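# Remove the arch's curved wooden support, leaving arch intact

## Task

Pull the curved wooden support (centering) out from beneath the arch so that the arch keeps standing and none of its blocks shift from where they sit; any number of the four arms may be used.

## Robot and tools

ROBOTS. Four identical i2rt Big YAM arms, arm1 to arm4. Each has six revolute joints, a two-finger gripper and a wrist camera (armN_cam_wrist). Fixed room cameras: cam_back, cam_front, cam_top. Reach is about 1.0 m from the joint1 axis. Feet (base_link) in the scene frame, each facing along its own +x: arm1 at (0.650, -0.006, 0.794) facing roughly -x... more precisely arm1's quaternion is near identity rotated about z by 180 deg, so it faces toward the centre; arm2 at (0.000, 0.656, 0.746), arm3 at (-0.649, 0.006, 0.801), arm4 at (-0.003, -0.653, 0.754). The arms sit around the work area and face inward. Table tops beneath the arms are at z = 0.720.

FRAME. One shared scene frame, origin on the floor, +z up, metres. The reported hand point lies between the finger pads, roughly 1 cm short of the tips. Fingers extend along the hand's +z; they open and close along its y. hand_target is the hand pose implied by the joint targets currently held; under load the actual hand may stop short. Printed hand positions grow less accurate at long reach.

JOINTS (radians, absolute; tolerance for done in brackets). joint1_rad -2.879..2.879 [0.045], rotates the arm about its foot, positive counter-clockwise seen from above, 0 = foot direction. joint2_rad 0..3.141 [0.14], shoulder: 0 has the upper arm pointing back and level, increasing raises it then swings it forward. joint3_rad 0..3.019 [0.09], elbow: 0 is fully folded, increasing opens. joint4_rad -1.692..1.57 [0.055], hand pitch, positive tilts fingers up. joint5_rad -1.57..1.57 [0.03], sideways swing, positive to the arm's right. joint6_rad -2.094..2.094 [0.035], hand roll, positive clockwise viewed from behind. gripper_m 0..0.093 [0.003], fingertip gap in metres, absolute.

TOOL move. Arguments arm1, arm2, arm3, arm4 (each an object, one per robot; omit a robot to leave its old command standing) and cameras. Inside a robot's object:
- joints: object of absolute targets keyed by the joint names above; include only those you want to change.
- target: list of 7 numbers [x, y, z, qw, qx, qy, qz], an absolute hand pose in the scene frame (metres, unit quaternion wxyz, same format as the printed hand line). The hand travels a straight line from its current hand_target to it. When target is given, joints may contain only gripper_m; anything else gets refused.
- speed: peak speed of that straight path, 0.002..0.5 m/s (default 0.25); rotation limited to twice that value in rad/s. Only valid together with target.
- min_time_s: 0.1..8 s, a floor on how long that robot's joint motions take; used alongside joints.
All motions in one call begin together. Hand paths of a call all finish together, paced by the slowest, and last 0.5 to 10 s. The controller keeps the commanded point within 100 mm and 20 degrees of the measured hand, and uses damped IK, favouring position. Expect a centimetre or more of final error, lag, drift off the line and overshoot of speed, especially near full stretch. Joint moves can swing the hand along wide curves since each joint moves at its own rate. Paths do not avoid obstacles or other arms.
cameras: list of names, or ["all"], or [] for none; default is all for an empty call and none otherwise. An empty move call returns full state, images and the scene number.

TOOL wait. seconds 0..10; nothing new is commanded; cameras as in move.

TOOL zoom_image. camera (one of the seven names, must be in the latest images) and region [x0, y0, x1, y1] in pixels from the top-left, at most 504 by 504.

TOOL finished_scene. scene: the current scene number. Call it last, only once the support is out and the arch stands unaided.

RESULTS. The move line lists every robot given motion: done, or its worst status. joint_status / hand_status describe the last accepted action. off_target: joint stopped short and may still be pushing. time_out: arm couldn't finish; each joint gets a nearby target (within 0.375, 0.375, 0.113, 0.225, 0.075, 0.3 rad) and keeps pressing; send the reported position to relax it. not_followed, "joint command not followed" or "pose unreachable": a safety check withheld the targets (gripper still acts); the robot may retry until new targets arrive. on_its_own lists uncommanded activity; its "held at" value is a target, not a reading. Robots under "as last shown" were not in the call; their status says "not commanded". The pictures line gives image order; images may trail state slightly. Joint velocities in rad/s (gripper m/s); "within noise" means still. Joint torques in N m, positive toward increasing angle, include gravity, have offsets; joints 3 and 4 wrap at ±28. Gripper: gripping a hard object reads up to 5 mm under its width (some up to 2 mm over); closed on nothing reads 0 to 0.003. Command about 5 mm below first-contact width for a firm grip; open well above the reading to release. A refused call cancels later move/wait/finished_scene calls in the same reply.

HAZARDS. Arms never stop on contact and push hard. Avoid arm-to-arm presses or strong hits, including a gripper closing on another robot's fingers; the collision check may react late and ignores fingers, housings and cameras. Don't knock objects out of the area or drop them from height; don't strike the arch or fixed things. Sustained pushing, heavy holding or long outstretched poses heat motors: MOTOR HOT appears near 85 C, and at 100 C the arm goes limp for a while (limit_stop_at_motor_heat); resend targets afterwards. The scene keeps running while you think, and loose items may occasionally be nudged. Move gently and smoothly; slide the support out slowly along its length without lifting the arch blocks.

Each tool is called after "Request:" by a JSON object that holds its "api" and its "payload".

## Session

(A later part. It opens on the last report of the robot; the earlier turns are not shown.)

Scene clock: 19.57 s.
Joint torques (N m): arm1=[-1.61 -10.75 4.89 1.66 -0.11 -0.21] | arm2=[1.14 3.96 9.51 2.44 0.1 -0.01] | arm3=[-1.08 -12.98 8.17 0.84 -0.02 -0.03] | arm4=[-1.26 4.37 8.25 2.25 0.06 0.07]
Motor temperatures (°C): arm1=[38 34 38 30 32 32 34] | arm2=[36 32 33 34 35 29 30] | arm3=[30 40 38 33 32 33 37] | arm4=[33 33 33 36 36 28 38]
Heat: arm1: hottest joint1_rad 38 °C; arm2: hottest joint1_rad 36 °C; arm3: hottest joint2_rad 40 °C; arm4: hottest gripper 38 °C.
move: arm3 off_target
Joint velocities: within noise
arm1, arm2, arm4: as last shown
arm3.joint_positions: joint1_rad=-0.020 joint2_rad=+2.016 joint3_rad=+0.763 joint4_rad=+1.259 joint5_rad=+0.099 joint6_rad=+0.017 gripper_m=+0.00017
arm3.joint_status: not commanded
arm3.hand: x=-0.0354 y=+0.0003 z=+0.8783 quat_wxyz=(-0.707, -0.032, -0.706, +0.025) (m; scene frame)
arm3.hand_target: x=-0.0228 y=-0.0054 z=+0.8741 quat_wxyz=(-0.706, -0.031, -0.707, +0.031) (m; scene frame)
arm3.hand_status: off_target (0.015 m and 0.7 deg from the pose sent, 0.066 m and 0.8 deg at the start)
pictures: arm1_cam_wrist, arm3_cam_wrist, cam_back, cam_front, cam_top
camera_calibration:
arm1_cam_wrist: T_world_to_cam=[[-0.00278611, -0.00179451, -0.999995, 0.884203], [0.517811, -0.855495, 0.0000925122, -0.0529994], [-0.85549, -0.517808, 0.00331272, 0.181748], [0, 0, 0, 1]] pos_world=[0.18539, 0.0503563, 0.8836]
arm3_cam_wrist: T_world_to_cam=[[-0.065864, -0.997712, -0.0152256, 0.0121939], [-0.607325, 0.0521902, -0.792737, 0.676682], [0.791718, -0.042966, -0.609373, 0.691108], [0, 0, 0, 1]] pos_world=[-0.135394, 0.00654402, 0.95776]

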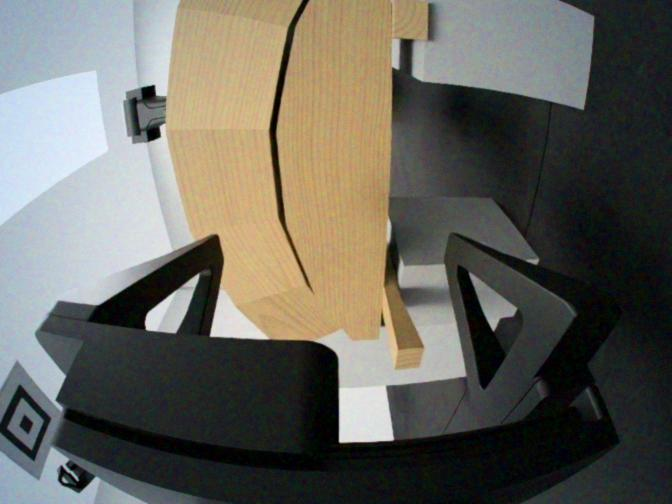

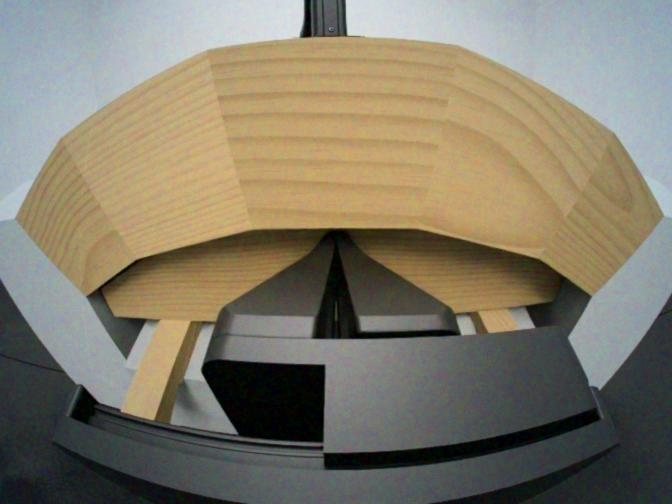

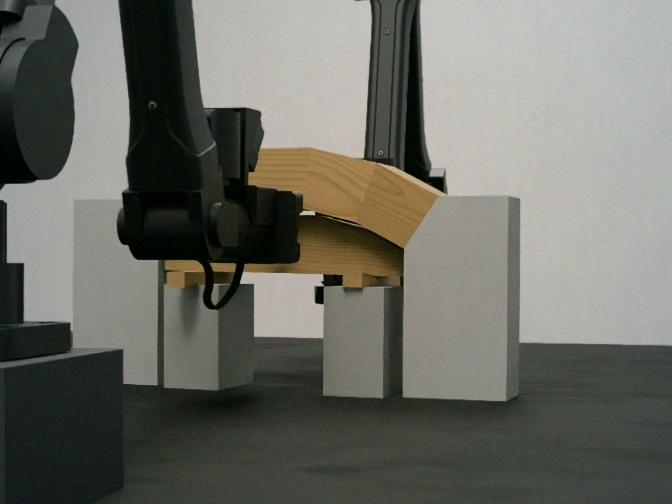

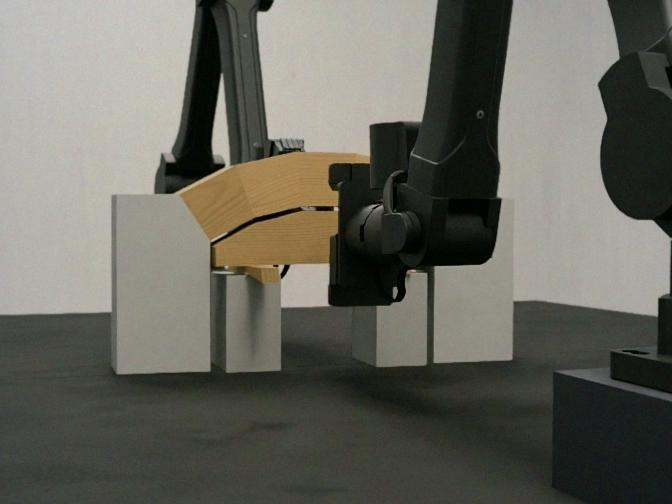

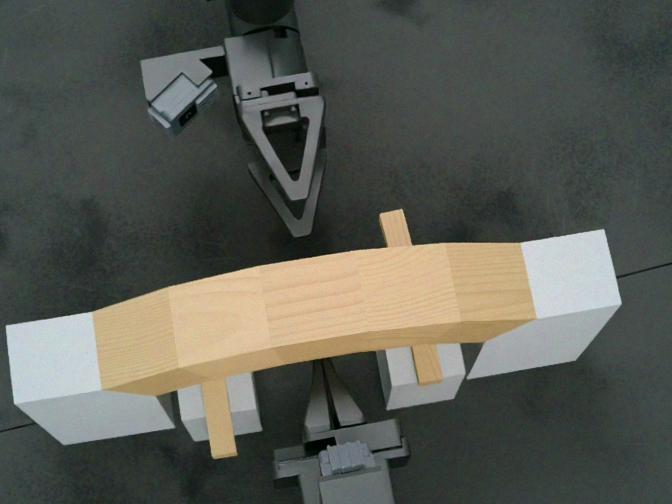

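Request:
{"api": "move", "payload": {"arm3": {"target":[-0.055,-0.003,0.858,0.7064,0.0308,0.7064,-0.0308],"speed":0.1}, "cameras": ["arm3_cam_wrist","cam_front"]}}

Request:
{"api": "move", "payload": {"arm3": {"target":[-0.012,-0.009,0.856,0.7064,0.0308,0.7064,-0.0308],"speed":0.06}, "cameras": ["arm1_cam_wrist","arm3_cam_wrist","cam_top","cam_front","cam_back"]}}

Scene clock: 21.93 s.
Joint torques (N m): arm1=[-1.61 -10.64 4.9 1.69 -0.12 -0.21] | arm2=[1.2 3.78 9.48 2.45 0.09 0] | arm3=[-0.62 -13.16 3.74 2.29 0.27 -0.04] | arm4=[-1.08 5.07 8.23 2.43 0.03 0.06]
Motor temperatures (°C): arm1=[38 34 38 30 32 31 33] | arm2=[36 32 33 34 35 29 30] | arm3=[30 40 38 33 32 33 37] | arm4=[33 33 33 36 35 28 38]
Heat: arm1: hottest joint1_rad 38 °C; arm2: hottest joint1_rad 36 °C; arm3: hottest joint2_rad 40 °C; arm4: hottest gripper 38 °C.
move: arm3 done
Joint velocities: within noise
arm1, arm2, arm4: as last shown
arm3.joint_positions: joint1_rad=-0.020 joint2_rad=+2.042 joint3_rad=+0.721 joint4_rad=+1.330 joint5_rad=+0.099 joint6_rad=+0.017 gripper_m=+0.00017
arm3.joint_status: not commanded
arm3.hand: x=-0.0524 y=-0.0002 z=+0.8656 quat_wxyz=(-0.707, -0.032, -0.706, +0.025) (m; scene frame)
arm3.hand_target: x=-0.0551 y=-0.0029 z=+0.8580 quat_wxyz=(-0.706, -0.031, -0.707, +0.031) (m; scene frame)
arm3.hand_status: done (0.009 m and 0.7 deg from the pose sent, 0.028 m and 0.7 deg at the start)
pictures: arm3_cam_wrist, cam_front
camera_calibration:
arm3_cam_wrist: T_world_to_cam=[[-0.06619, -0.997689, -0.0153434, 0.0105335], [-0.605709, 0.052395, -0.793959, 0.657486], [0.792928, -0.0432585, -0.607777, 0.695451], [0, 0, 0, 1]] pos_world=[-0.1525, 0.00614435, 0.944858]

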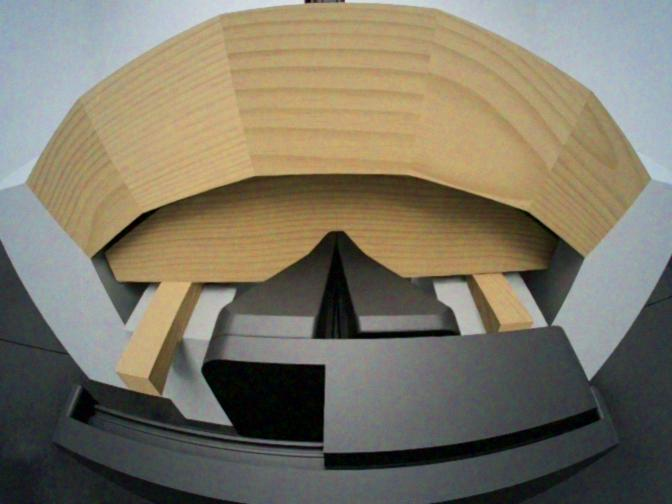

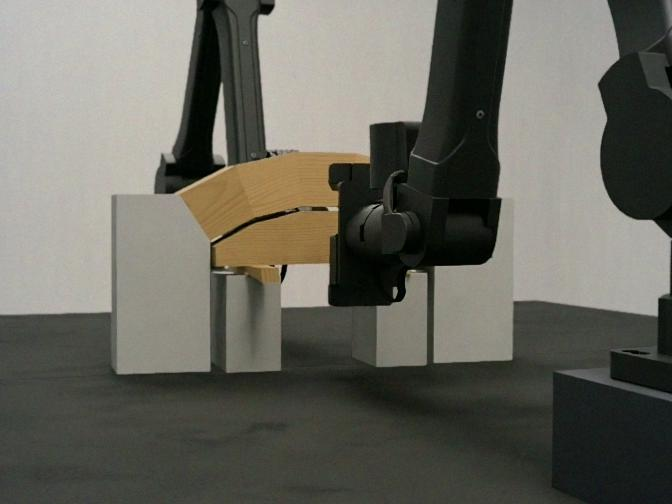

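Scene clock: 23.23 s.
Joint torques (N m): arm1=[-1.67 -10.81 4.85 1.65 -0.12 -0.2] | arm2=[1.14 3.72 9.52 2.48 0.1 -0.01] | arm3=[-1.14 -13.51 8.06 0.77 -0.01 -0.03] | arm4=[-1.26 4.84 8.2 2.35 0.06 0.08]
Motor temperatures (°C): arm1=[37 34 38 30 32 31 33] | arm2=[36 32 33 34 35 29 30] | arm3=[30 40 38 33 32 32 37] | arm4=[33 33 34 36 35 28 38]
Heat: arm1: hottest joint3_rad 38 °C; arm2: hottest joint1_rad 36 °C; arm3: hottest joint2_rad 40 °C; arm4: hottest gripper 38 °C.
move: arm3 off_target
Joint velocities: within noise
arm1, arm2, arm4: as last shown
arm3.joint_positions: joint1_rad=-0.026 joint2_rad=+2.077 joint3_rad=+0.801 joint4_rad=+1.285 joint5_rad=+0.091 joint6_rad=+0.017 gripper_m=+0.00017
arm3.joint_status: not commanded
arm3.hand: x=-0.0255 y=-0.0023 z=+0.8616 quat_wxyz=(-0.707, -0.032, -0.706, +0.024) (m; scene frame)
arm3.hand_target: x=-0.0129 y=-0.0091 z=+0.8562 quat_wxyz=(-0.706, -0.031, -0.706, +0.031) (m; scene frame)
arm3.hand_status: off_target (0.016 m and 0.8 deg from the pose sent, 0.042 m and 0.7 deg at the start)
pictures: arm1_cam_wrist, arm3_cam_wrist, cam_back, cam_front, cam_top
camera_calibration:
arm1_cam_wrist: T_world_to_cam=[[-0.00278611, -0.00179451, -0.999995, 0.884203], [0.517811, -0.855495, 0.0000925122, -0.0529994], [-0.85549, -0.517808, 0.00331272, 0.181748], [0, 0, 0, 1]] pos_world=[0.18539, 0.0503563, 0.8836]
arm3_cam_wrist: T_world_to_cam=[[-0.0646982, -0.997788, -0.0152903, 0.0100948], [-0.606113, 0.0514643, -0.793712, 0.670447], [0.792743, -0.0420841, -0.608102, 0.671866], [0, 0, 0, 1]] pos_world=[-0.125597, 0.00384323, 0.940858]

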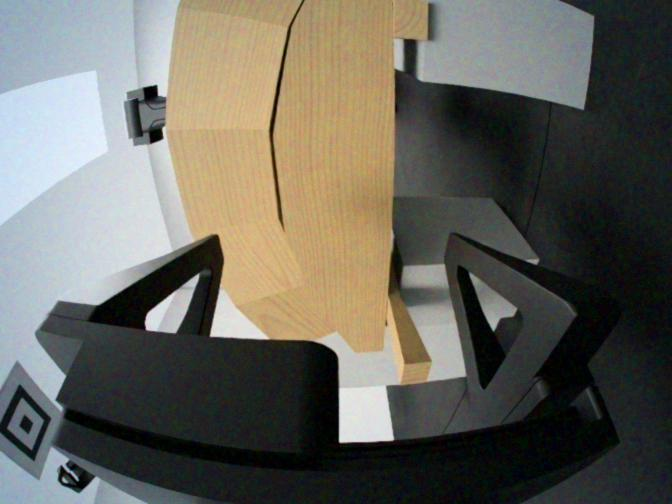

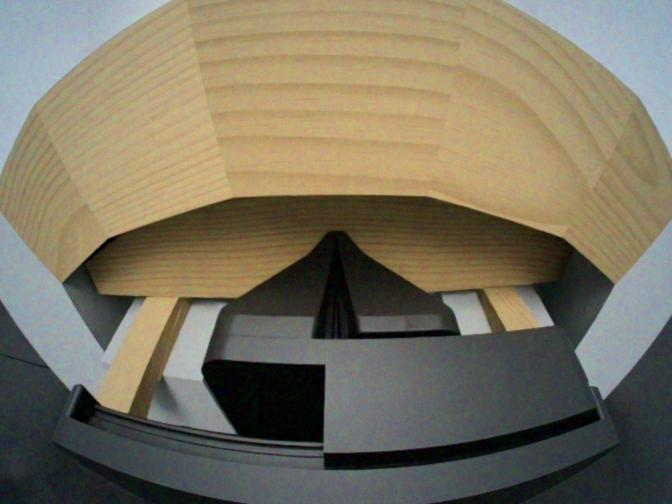

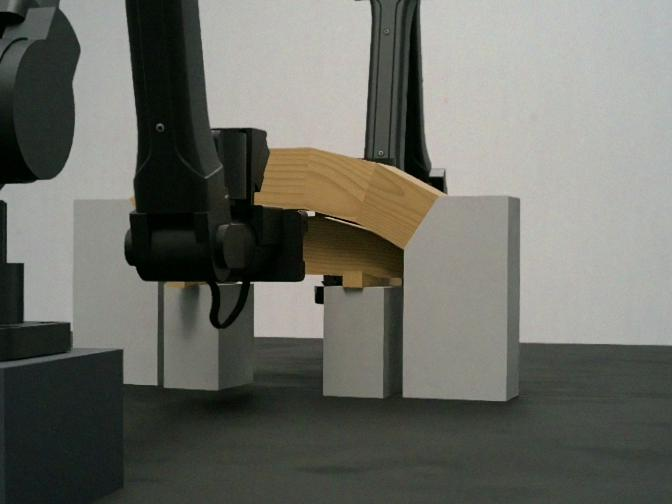

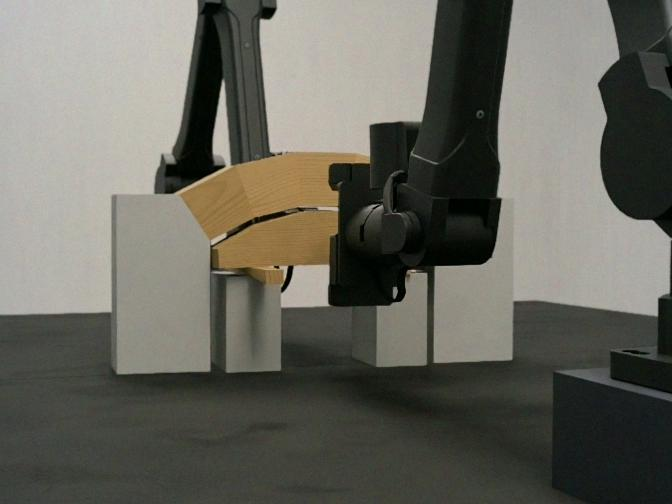

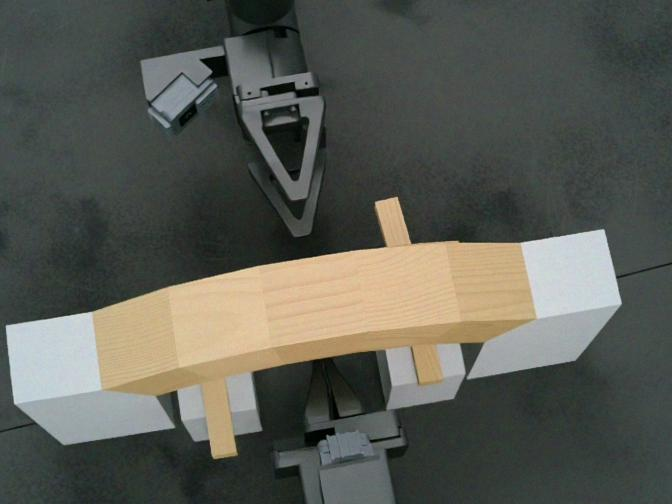

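Request:
{"api": "move", "payload": {"arm3": {"target":[-0.001,-0.010,0.856,0.7064,0.0308,0.7064,-0.0308],"speed":0.06}, "arm1": {"target":[0.040,-0.010,0.873,0.4777,0.4777,-0.5212,-0.5212],"speed":0.06}, "cameras": ["arm1_cam_wrist","arm3_cam_wrist","cam_top","cam_front","cam_back"]}}

Scene clock: 24.67 s.
Joint torques (N m): arm1=[-1.79 -11.52 5.42 1.58 -0.12 -0.2] | arm2=[1.2 3.96 9.51 2.47 0.1 -0.02] | arm3=[-1.14 -14.27 7.84 0.92 -0.02 -0.03] | arm4=[-0.97 4.6 8.24 2.28 0.04 0.08]
Motor temperatures (°C): arm1=[37 34 38 30 32 31 33] | arm2=[36 32 33 34 35 29 30] | arm3=[30 40 38 33 32 32 37] | arm4=[33 33 34 36 35 28 38]
Heat: arm1: hottest joint3_rad 38 °C; arm2: hottest joint1_rad 36 °C; arm3: hottest joint2_rad 40 °C; arm4: hottest gripper 38 °C.
move: arm1 off_target; arm3 off_target
Joint velocities: within noise
arm1.joint_positions: joint1_rad=+0.084 joint2_rad=+1.990 joint3_rad=+0.726 joint4_rad=+1.276 joint5_rad=+0.133 joint6_rad=+1.580 gripper_m=+0.09396
arm1.joint_status: not commanded
arm1.hand: x=+0.0505 y=-0.0183 z=+0.8840 quat_wxyz=(+0.485, +0.476, -0.515, -0.522) (m; scene frame)
arm1.hand_target: x=+0.0408 y=-0.0100 z=+0.8731 quat_wxyz=(+0.478, +0.478, -0.521, -0.521) (m; scene frame)
arm1.hand_status: off_target (0.017 m and 1.2 deg from the pose sent, 0.041 m and 1.2 deg at the start)
arm2, arm4: as last shown
arm3.joint_positions: joint1_rad=-0.029 joint2_rad=+2.090 joint3_rad=+0.838 joint4_rad=+1.259 joint5_rad=+0.089 joint6_rad=+0.017 gripper_m=+0.00017
arm3.joint_status: not commanded
arm3.hand: x=-0.0126 y=-0.0038 z=+0.8610 quat_wxyz=(-0.707, -0.032, -0.706, +0.025) (m; scene frame)
arm3.hand_target: x=-0.0017 y=-0.0101 z=+0.8562 quat_wxyz=(-0.706, -0.031, -0.706, +0.031) (m; scene frame)
arm3.hand_status: off_target (0.014 m and 0.7 deg from the pose sent, 0.026 m and 0.8 deg at the start)
pictures: arm1_cam_wrist, arm3_cam_wrist, cam_back, cam_front, cam_top
camera_calibration:
arm1_cam_wrist: T_world_to_cam=[[-0.00269987, -0.00174453, -0.999995, 0.883011], [0.518428, -0.855122, 0.0000921002, -0.0387206], [-0.855117, -0.518425, 0.00321312, 0.158613], [0, 0, 0, 1]] pos_world=[0.15809, 0.0506583, 0.882501]
arm3_cam_wrist: T_world_to_cam=[[-0.0658753, -0.997713, -0.015114, 0.00923421], [-0.606996, 0.0520905, -0.792996, 0.677229], [0.79197, -0.0430647, -0.60904, 0.661993], [0, 0, 0, 1]] pos_world=[-0.112595, 0.00244444, 0.94036]

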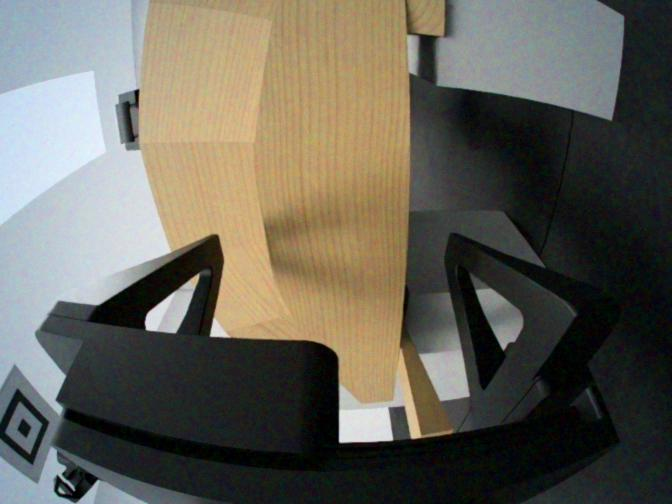

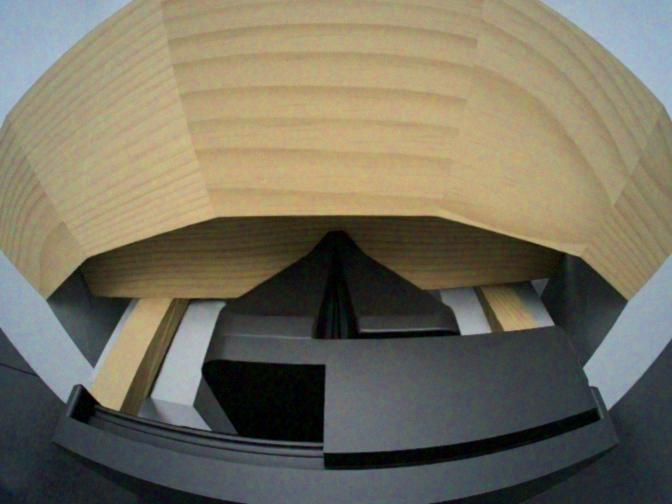

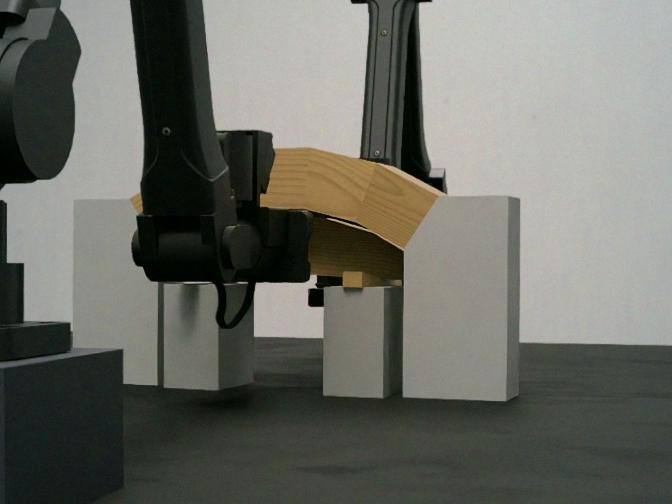

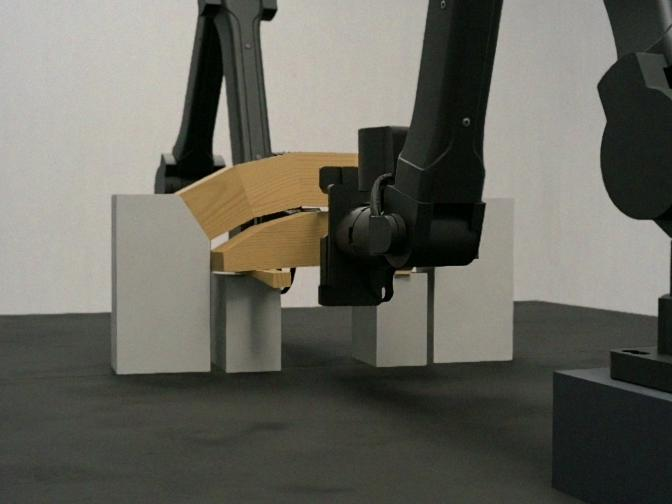

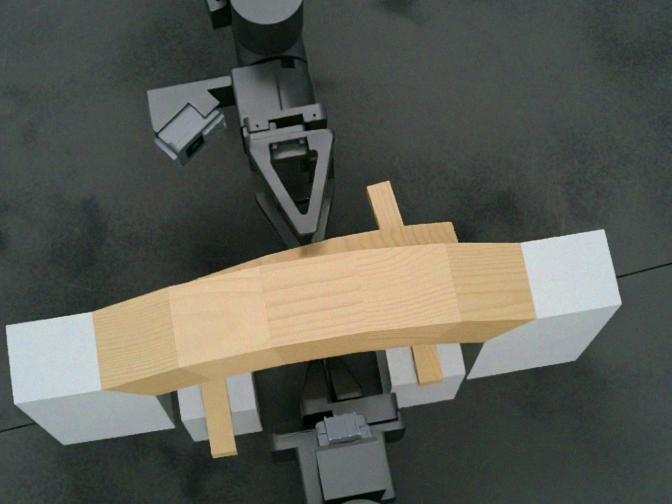

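Request:
{"api": "move", "payload": {"arm1": {"target":[0.021,-0.008,0.873,0.4777,0.4777,-0.5212,-0.5212],"speed":0.05}, "cameras": ["arm1_cam_wrist","cam_top","cam_front","cam_back"]}}

Scene clock: 26.07 s.
Joint torques (N m): arm1=[-1.73 -12.1 5.74 1.76 -0.11 -0.2] | arm2=[1.2 3.6 9.48 2.5 0.09 -0.02] | arm3=[-1.08 -14.15 7.83 0.9 -0.01 -0.02] | arm4=[-1.08 4.66 8.27 2.44 0.02 0.07]
Motor temperatures (°C): arm1=[37 34 38 30 32 31 33] | arm2=[36 32 33 34 35 29 30] | arm3=[30 40 38 33 32 32 37] | arm4=[33 33 34 36 35 28 38]
Heat: arm1: hottest joint3_rad 38 °C; arm2: hottest joint1_rad 36 °C; arm3: hottest joint2_rad 40 °C; arm4: hottest gripper 38 °C.
move: arm1 off_target
Joint velocities: within noise
arm1.joint_positions: joint1_rad=+0.077 joint2_rad=+2.009 joint3_rad=+0.779 joint4_rad=+1.240 joint5_rad=+0.127 joint6_rad=+1.580 gripper_m=+0.09396
arm1.joint_status: not commanded
arm1.hand: x=+0.0320 y=-0.0164 z=+0.8839 quat_wxyz=(+0.485, +0.477, -0.515, -0.522) (m; scene frame)
arm1.hand_target: x=+0.0220 y=-0.0078 z=+0.8730 quat_wxyz=(+0.478, +0.478, -0.521, -0.521) (m; scene frame)
arm1.hand_status: off_target (0.018 m and 1.1 deg from the pose sent, 0.033 m and 1.2 deg at the start)
arm2, arm3, arm4: as last shown
pictures: arm1_cam_wrist, cam_back, cam_front, cam_top
camera_calibration:
arm1_cam_wrist: T_world_to_cam=[[-0.00163837, -0.00156436, -0.999997, 0.882812], [0.518123, -0.855306, 0.000489135, -0.0279413], [-0.855304, -0.518121, 0.00221184, 0.144705], [0, 0, 0, 1]] pos_world=[0.13969, 0.0524572, 0.882504]

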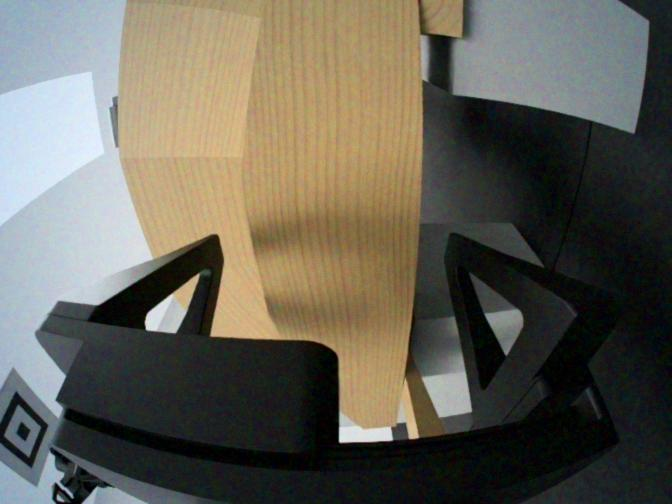

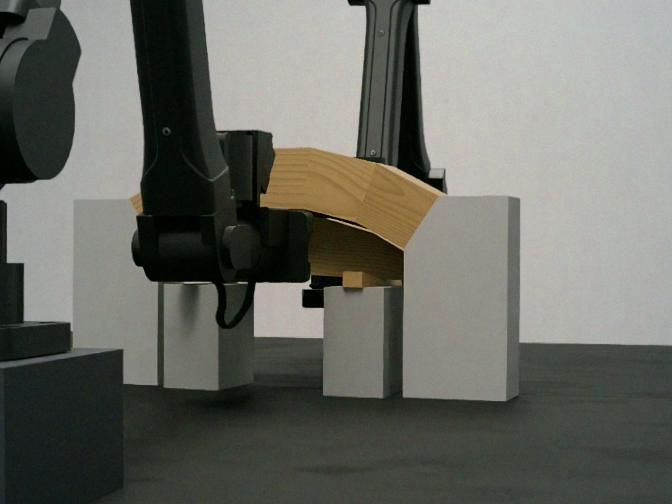

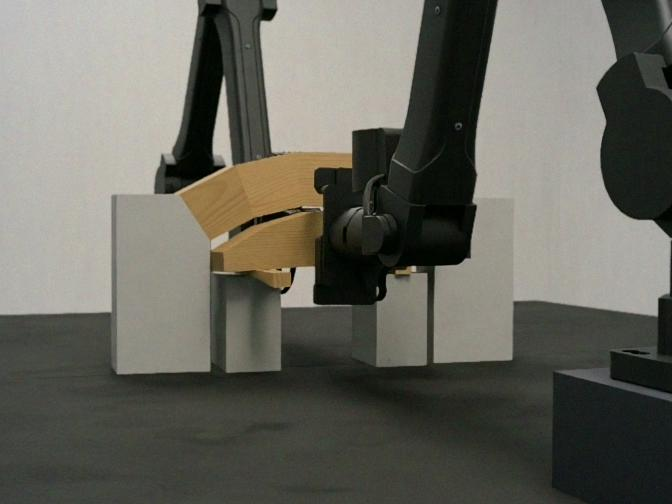

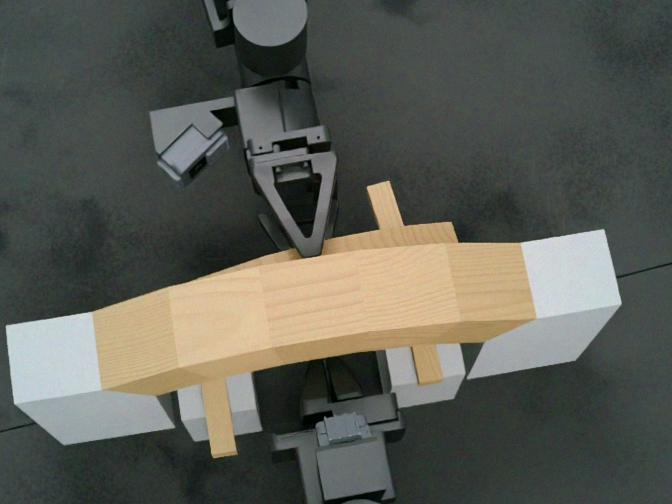

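Request:
{"api": "move", "payload": {"arm1": {"joints":{"gripper_m":0.05}}, "cameras": ["arm1_cam_wrist","cam_front"]}}

Scene clock: 27.00 s.
Joint torques (N m): arm1=[-1.73 -12.28 5.74 1.74 -0.09 -0.15] | arm2=[1.08 3.84 9.5 2.5 0.11 -0.01] | arm3=[-1.08 -14.04 7.82 0.95 -0.01 -0.03] | arm4=[-1.03 4.6 8.24 2.29 0.06 0.06]
Motor temperatures (°C): arm1=[37 34 38 30 32 31 33] | arm2=[36 32 34 34 35 29 30] | arm3=[30 40 38 33 32 32 37] | arm4=[33 33 34 36 35 28 37]
Heat: arm1: hottest joint3_rad 38 °C; arm2: hottest joint1_rad 36 °C; arm3: hottest joint2_rad 40 °C; arm4: hottest gripper 37 °C.
move: arm1 off_target
Joint velocities: within noise
arm1.joint_positions: joint1_rad=+0.077 joint2_rad=+2.009 joint3_rad=+0.779 joint4_rad=+1.238 joint5_rad=+0.126 joint6_rad=+1.575 gripper_m=+0.05713
arm1.joint_status: gripper_m off_target (ended at +0.05716, target +0.05000)
arm1.hand: x=+0.0319 y=-0.0166 z=+0.8831 quat_wxyz=(+0.483, +0.479, -0.514, -0.522) (m; scene frame)
arm1.hand_target: x=+0.0219 y=-0.0078 z=+0.8731 quat_wxyz=(+0.478, +0.478, -0.521, -0.521) (m; scene frame)
arm1.hand_status: not commanded
arm2.joint_positions: joint1_rad=-0.491 joint2_rad=+0.571 joint3_rad=+1.396 joint4_rad=-1.145 joint5_rad=+0.158 joint6_rad=+0.378 gripper_m=+0.09396
arm2.joint_status: not commanded
arm2.hand: x=-0.1424 y=+0.4717 z=+1.3418 quat_wxyz=(-0.330, -0.780, -0.216, +0.486) (m; scene frame)
arm2.hand_target: x=-0.1404 y=+0.4751 z=+1.3501 quat_wxyz=(-0.336, -0.774, -0.213, +0.492) (m; scene frame)
arm2.hand_status: not commanded
arm3.joint_positions: joint1_rad=-0.029 joint2_rad=+2.090 joint3_rad=+0.838 joint4_rad=+1.258 joint5_rad=+0.089 joint6_rad=+0.017 gripper_m=+0.00017
arm3.joint_status: not commanded
arm3.hand: x=-0.0126 y=-0.0038 z=+0.8606 quat_wxyz=(-0.707, -0.032, -0.707, +0.025) (m; scene frame)
arm3.hand_target: x=-0.0017 y=-0.0101 z=+0.8563 quat_wxyz=(-0.707, -0.031, -0.706, +0.031) (m; scene frame)
arm3.hand_status: not commanded
arm4.joint_positions: joint1_rad=-0.377 joint2_rad=+0.615 joint3_rad=+1.493 joint4_rad=-1.274 joint5_rad=+0.157 joint6_rad=-0.616 gripper_m=+0.09396
arm4.joint_status: not commanded
arm4.hand: x=+0.0978 y=-0.4603 z=+1.3602 quat_wxyz=(-0.554, +0.623, -0.545, -0.090) (m; scene frame)
arm4.hand_target: x=+0.0963 y=-0.4637 z=+1.3683 quat_wxyz=(-0.562, +0.618, -0.542, -0.093) (m; scene frame)
arm4.hand_status: not commanded
pictures: arm1_cam_wrist, cam_front
camera_calibration:
arm1_cam_wrist: T_world_to_cam=[[0.00104637, 0.00382378, -0.999992, 0.88206], [0.518979, -0.854783, -0.00272547, -0.0252324], [-0.854786, -0.518972, -0.00287888, 0.148945], [0, 0, 0, 1]] pos_world=[0.139488, 0.0523572, 0.882413]

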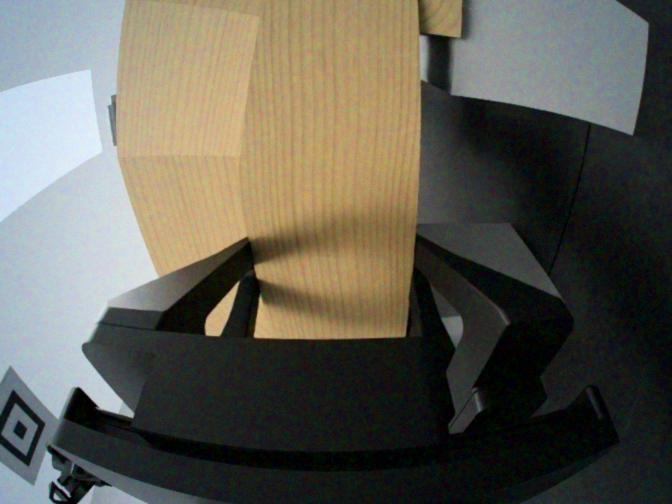

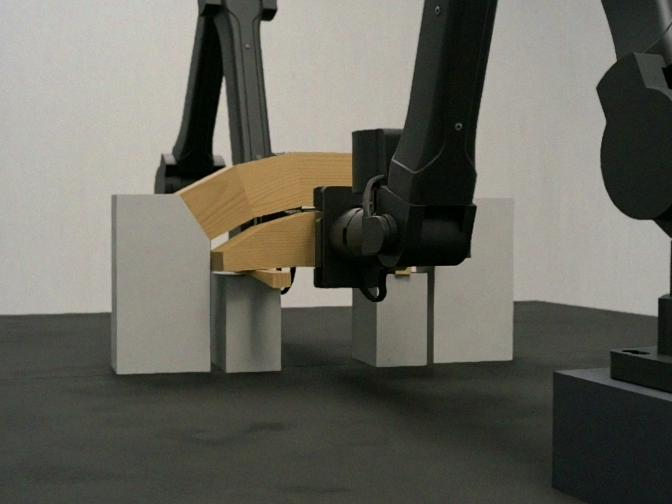

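Request:
{"api": "move", "payload": {"arm3": {"target":[-0.09,0.0,0.856,0.7064,0.0308,0.7064,-0.0308],"speed":0.1}, "arm1": {"target":[0.062,-0.0112,0.8745,0.4777,0.4777,-0.5212,-0.5212],"speed":0.1,"joints":{"gripper_m":0.045}}, "cameras": ["arm1_cam_wrist","arm3_cam_wrist","cam_top","cam_front","cam_back"]}}

Scene clock: 28.87 s.
Joint torques (N m): arm1=[-0.79 -13.92 1.5 2.78 0.34 0.05] | arm2=[1.14 3.84 9.52 2.51 0.1 -0.03] | arm3=[0.5 -15.91 2.32 2.26 0.27 -0.04] | arm4=[-0.56 4.84 8.34 2.28 0.05 0.08]
Motor temperatures (°C): arm1=[37 34 38 30 32 31 34] | arm2=[36 32 34 34 35 29 30] | arm3=[30 40 38 33 32 32 37] | arm4=[33 33 34 36 35 28 37]
Heat: arm1: hottest joint3_rad 38 °C; arm2: hottest joint1_rad 36 °C; arm3: hottest joint2_rad 40 °C; arm4: hottest gripper 37 °C.
move: arm1 off_target; arm3 off_target
Joint velocities: within noise
arm1.joint_positions: joint1_rad=+0.077 joint2_rad=+1.997 joint3_rad=+0.718 joint4_rad=+1.288 joint5_rad=+0.126 joint6_rad=+1.557 gripper_m=+0.05713
arm1.joint_status: gripper_m off_target (ended at +0.05713, target +0.04500)
arm1.hand: x=+0.0534 y=-0.0155 z=+0.8802 quat_wxyz=(+0.479, +0.483, -0.509, -0.527) (m; scene frame)
arm1.hand_target: x=+0.0618 y=-0.0112 z=+0.8747 quat_wxyz=(+0.478, +0.478, -0.521, -0.521) (m; scene frame)
arm1.hand_status: off_target (0.011 m and 1.6 deg from the pose sent, 0.032 m and 1.1 deg at the start)
arm2, arm4: as last shown
arm3.joint_positions: joint1_rad=-0.025 joint2_rad=+2.072 joint3_rad=+0.628 joint4_rad=+1.412 joint5_rad=+0.108 joint6_rad=+0.017 gripper_m=+0.00017
arm3.joint_status: not commanded
arm3.hand: x=-0.0900 y=-0.0054 z=+0.8398 quat_wxyz=(-0.693, -0.036, -0.720, +0.031) (m; scene frame)
arm3.hand_target: x=-0.0899 y=-0.0001 z=+0.8558 quat_wxyz=(-0.706, -0.031, -0.706, +0.031) (m; scene frame)
arm3.hand_status: off_target (0.017 m and 2.3 deg from the pose sent, 0.078 m and 0.7 deg at the start)
pictures: arm1_cam_wrist, arm3_cam_wrist, cam_back, cam_front, cam_top
camera_calibration:
arm1_cam_wrist: T_world_to_cam=[[0.00162569, 0.0212873, -0.999772, 0.87912], [0.518836, -0.854697, -0.0173547, -0.0225601], [-0.854872, -0.51869, -0.0124341, 0.176298], [0, 0, 0, 1]] pos_world=[0.160988, 0.0534477, 0.880721]
arm3_cam_wrist: T_world_to_cam=[[-0.0810856, -0.996642, -0.0114122, -0.00225492], [-0.636789, 0.0606099, -0.768652, 0.590431], [0.766763, -0.0550595, -0.639565, 0.733591], [0, 0, 0, 1]] pos_world=[-0.186694, 0.00235785, 0.92299]

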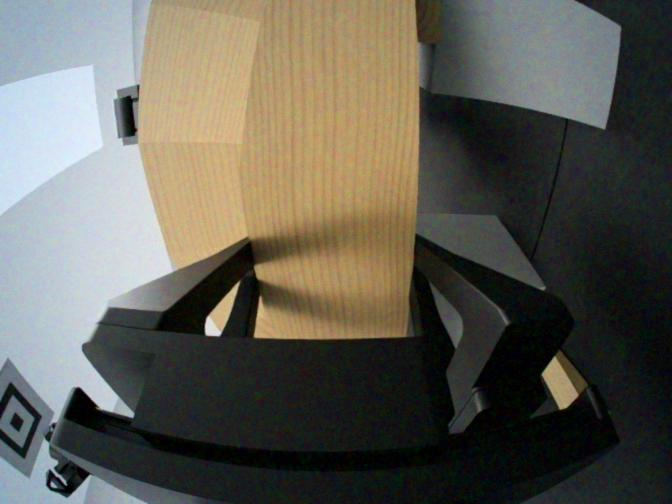

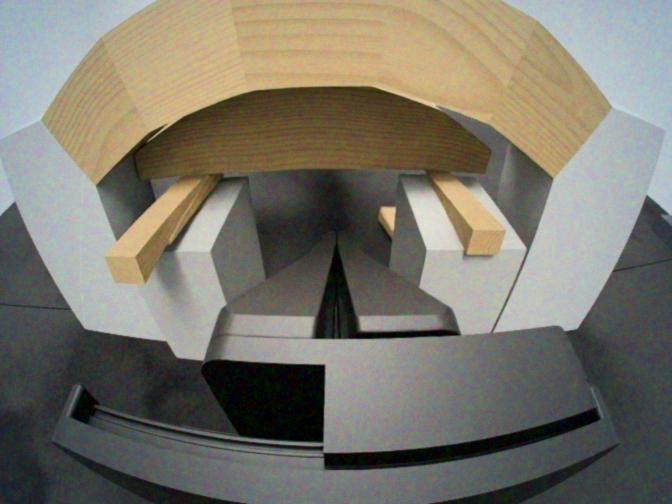

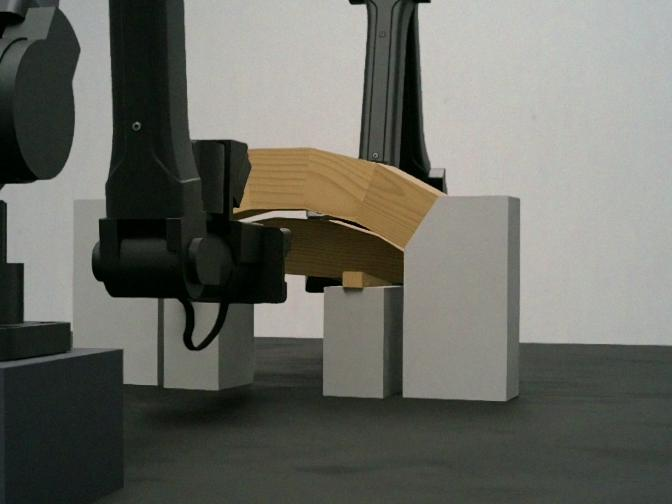

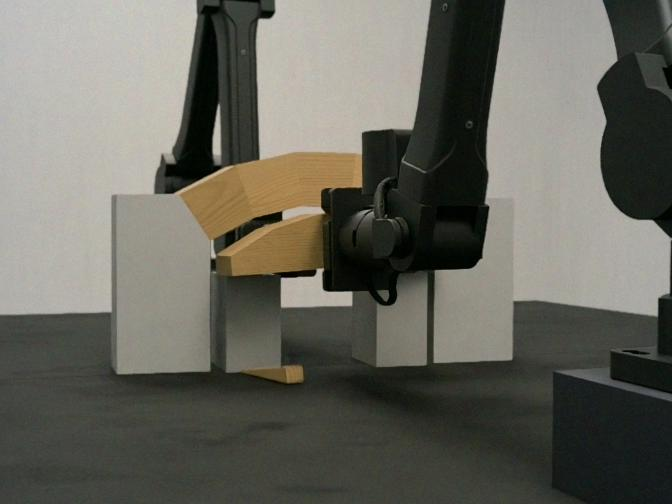

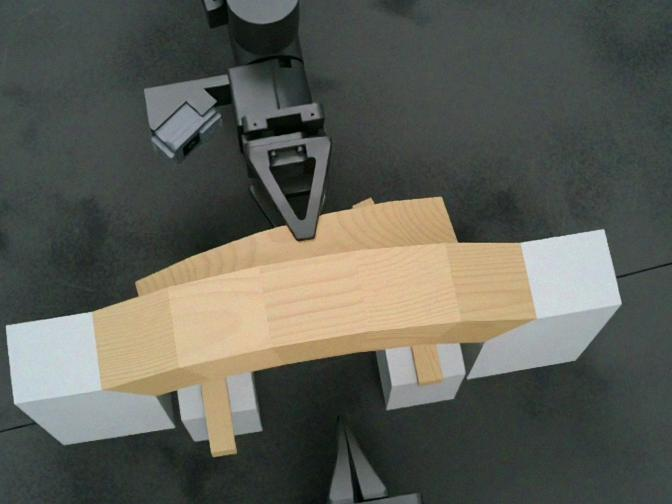

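Request:
{"api": "move", "payload": {"arm1": {"target":[0.182,-0.0217,0.880,0.4777,0.4777,-0.5212,-0.5212],"speed":0.12}, "cameras": ["arm1_cam_wrist","arm3_cam_wrist","cam_top","cam_front","cam_back"]}}

Scene clock: 32.27 s.
Joint torques (N m): arm1=[0.79 -13.1 0.98 4.89 0.18 -0.13] | arm2=[1.2 3.78 9.48 2.52 0.1 -0.02] | arm3=[0.5 -15.79 2.39 2.28 0.27 -0.03] | arm4=[-1.2 4.54 8.31 2.28 0.05 0.08]
Motor temperatures (°C): arm1=[37 35 38 30 32 31 34] | arm2=[36 32 34 34 35 29 30] | arm3=[30 41 38 33 32 32 37] | arm4=[33 33 34 36 35 28 37]
Heat: arm1: hottest joint3_rad 38 °C; arm2: hottest joint1_rad 36 °C; arm3: hottest joint2_rad 41 °C; arm4: hottest gripper 37 °C.
move: arm1 off_target
Joint velocities: within noise
arm1.joint_positions: joint1_rad=+0.111 joint2_rad=+1.946 joint3_rad=+0.366 joint4_rad=+1.479 joint5_rad=+0.184 joint6_rad=+1.574 gripper_m=+0.05713
arm1.joint_status: not commanded
arm1.hand: x=+0.1853 y=-0.0141 z=+0.8471 quat_wxyz=(+0.445, +0.503, -0.543, -0.504) (m; scene frame)
arm1.hand_target: x=+0.1825 y=-0.0213 z=+0.8788 quat_wxyz=(+0.478, +0.478, -0.522, -0.521) (m; scene frame)
arm1.hand_status: off_target (0.034 m and 5.6 deg from the pose sent, 0.129 m and 1.6 deg at the start)
arm2, arm3, arm4: as last shown
arm3.hand: x=-0.0902 y=-0.0054 z=+0.8397 quat_wxyz=(-0.693, -0.036, -0.720, +0.031) (m; scene frame)
arm3.hand_target: x=-0.0900 y=-0.0001 z=+0.8557 quat_wxyz=(-0.706, -0.031, -0.706, +0.031) (m; scene frame)
pictures: arm1_cam_wrist, arm3_cam_wrist, cam_back, cam_front, cam_top
camera_calibration:
arm1_cam_wrist: T_world_to_cam=[[0.109894, 0.0128999, -0.99386, 0.820648], [0.494887, -0.86787, 0.0434564, -0.137633], [-0.86198, -0.496624, -0.101757, 0.366709], [0, 0, 0, 1]] pos_world=[0.294024, 0.0520828, 0.858906]
arm3_cam_wrist: T_world_to_cam=[[-0.0810862, -0.996642, -0.0113825, -0.00229968], [-0.637006, 0.060603, -0.768473, 0.590021], [0.766582, -0.0550618, -0.639781, 0.733846], [0, 0, 0, 1]] pos_world=[-0.186893, 0.00235787, 0.92289]

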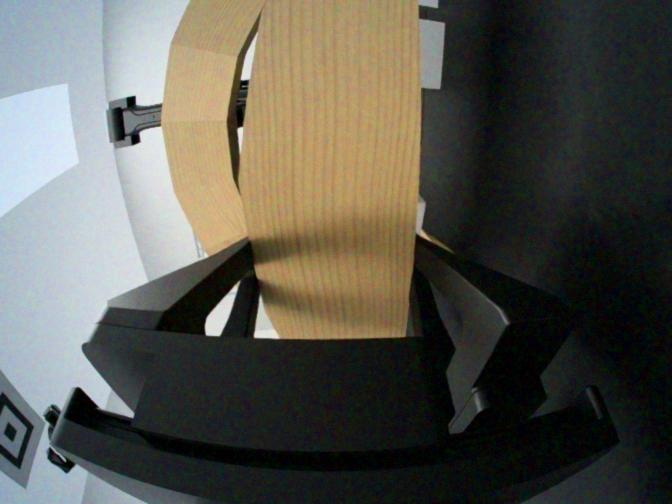

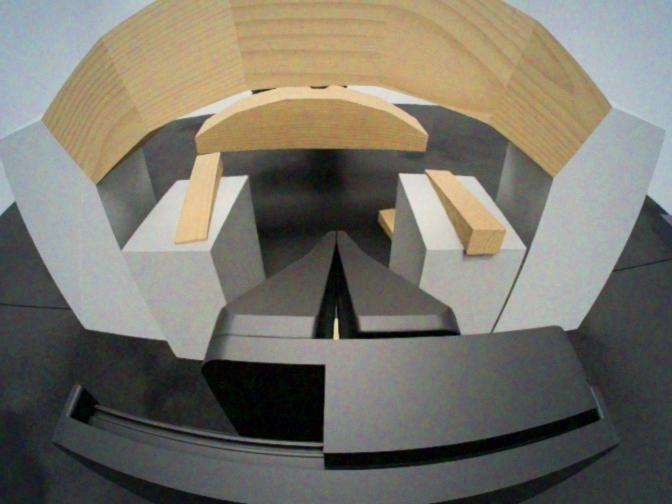

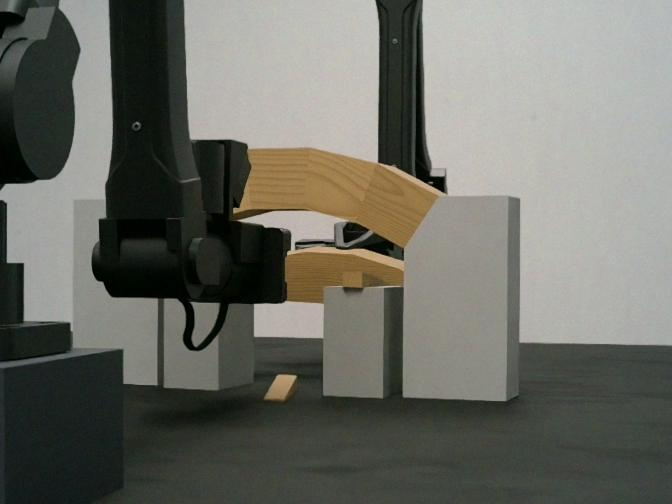

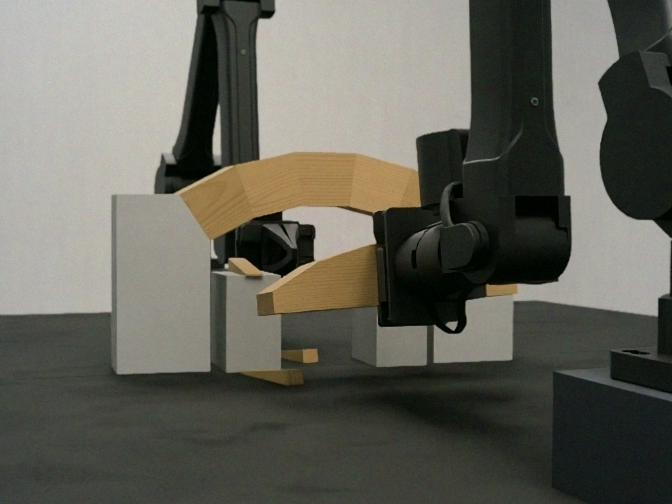

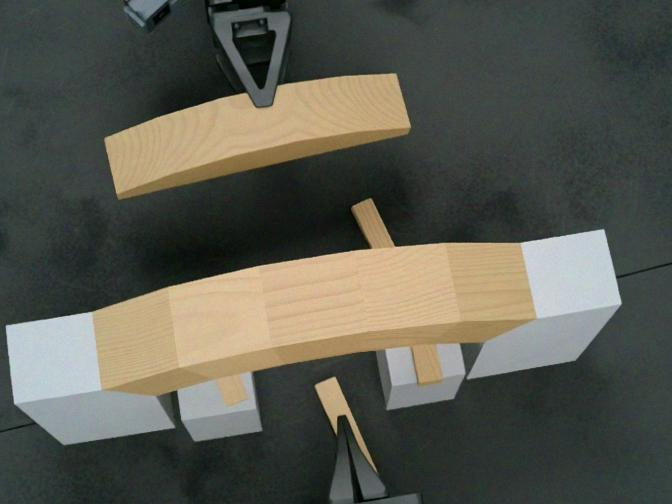

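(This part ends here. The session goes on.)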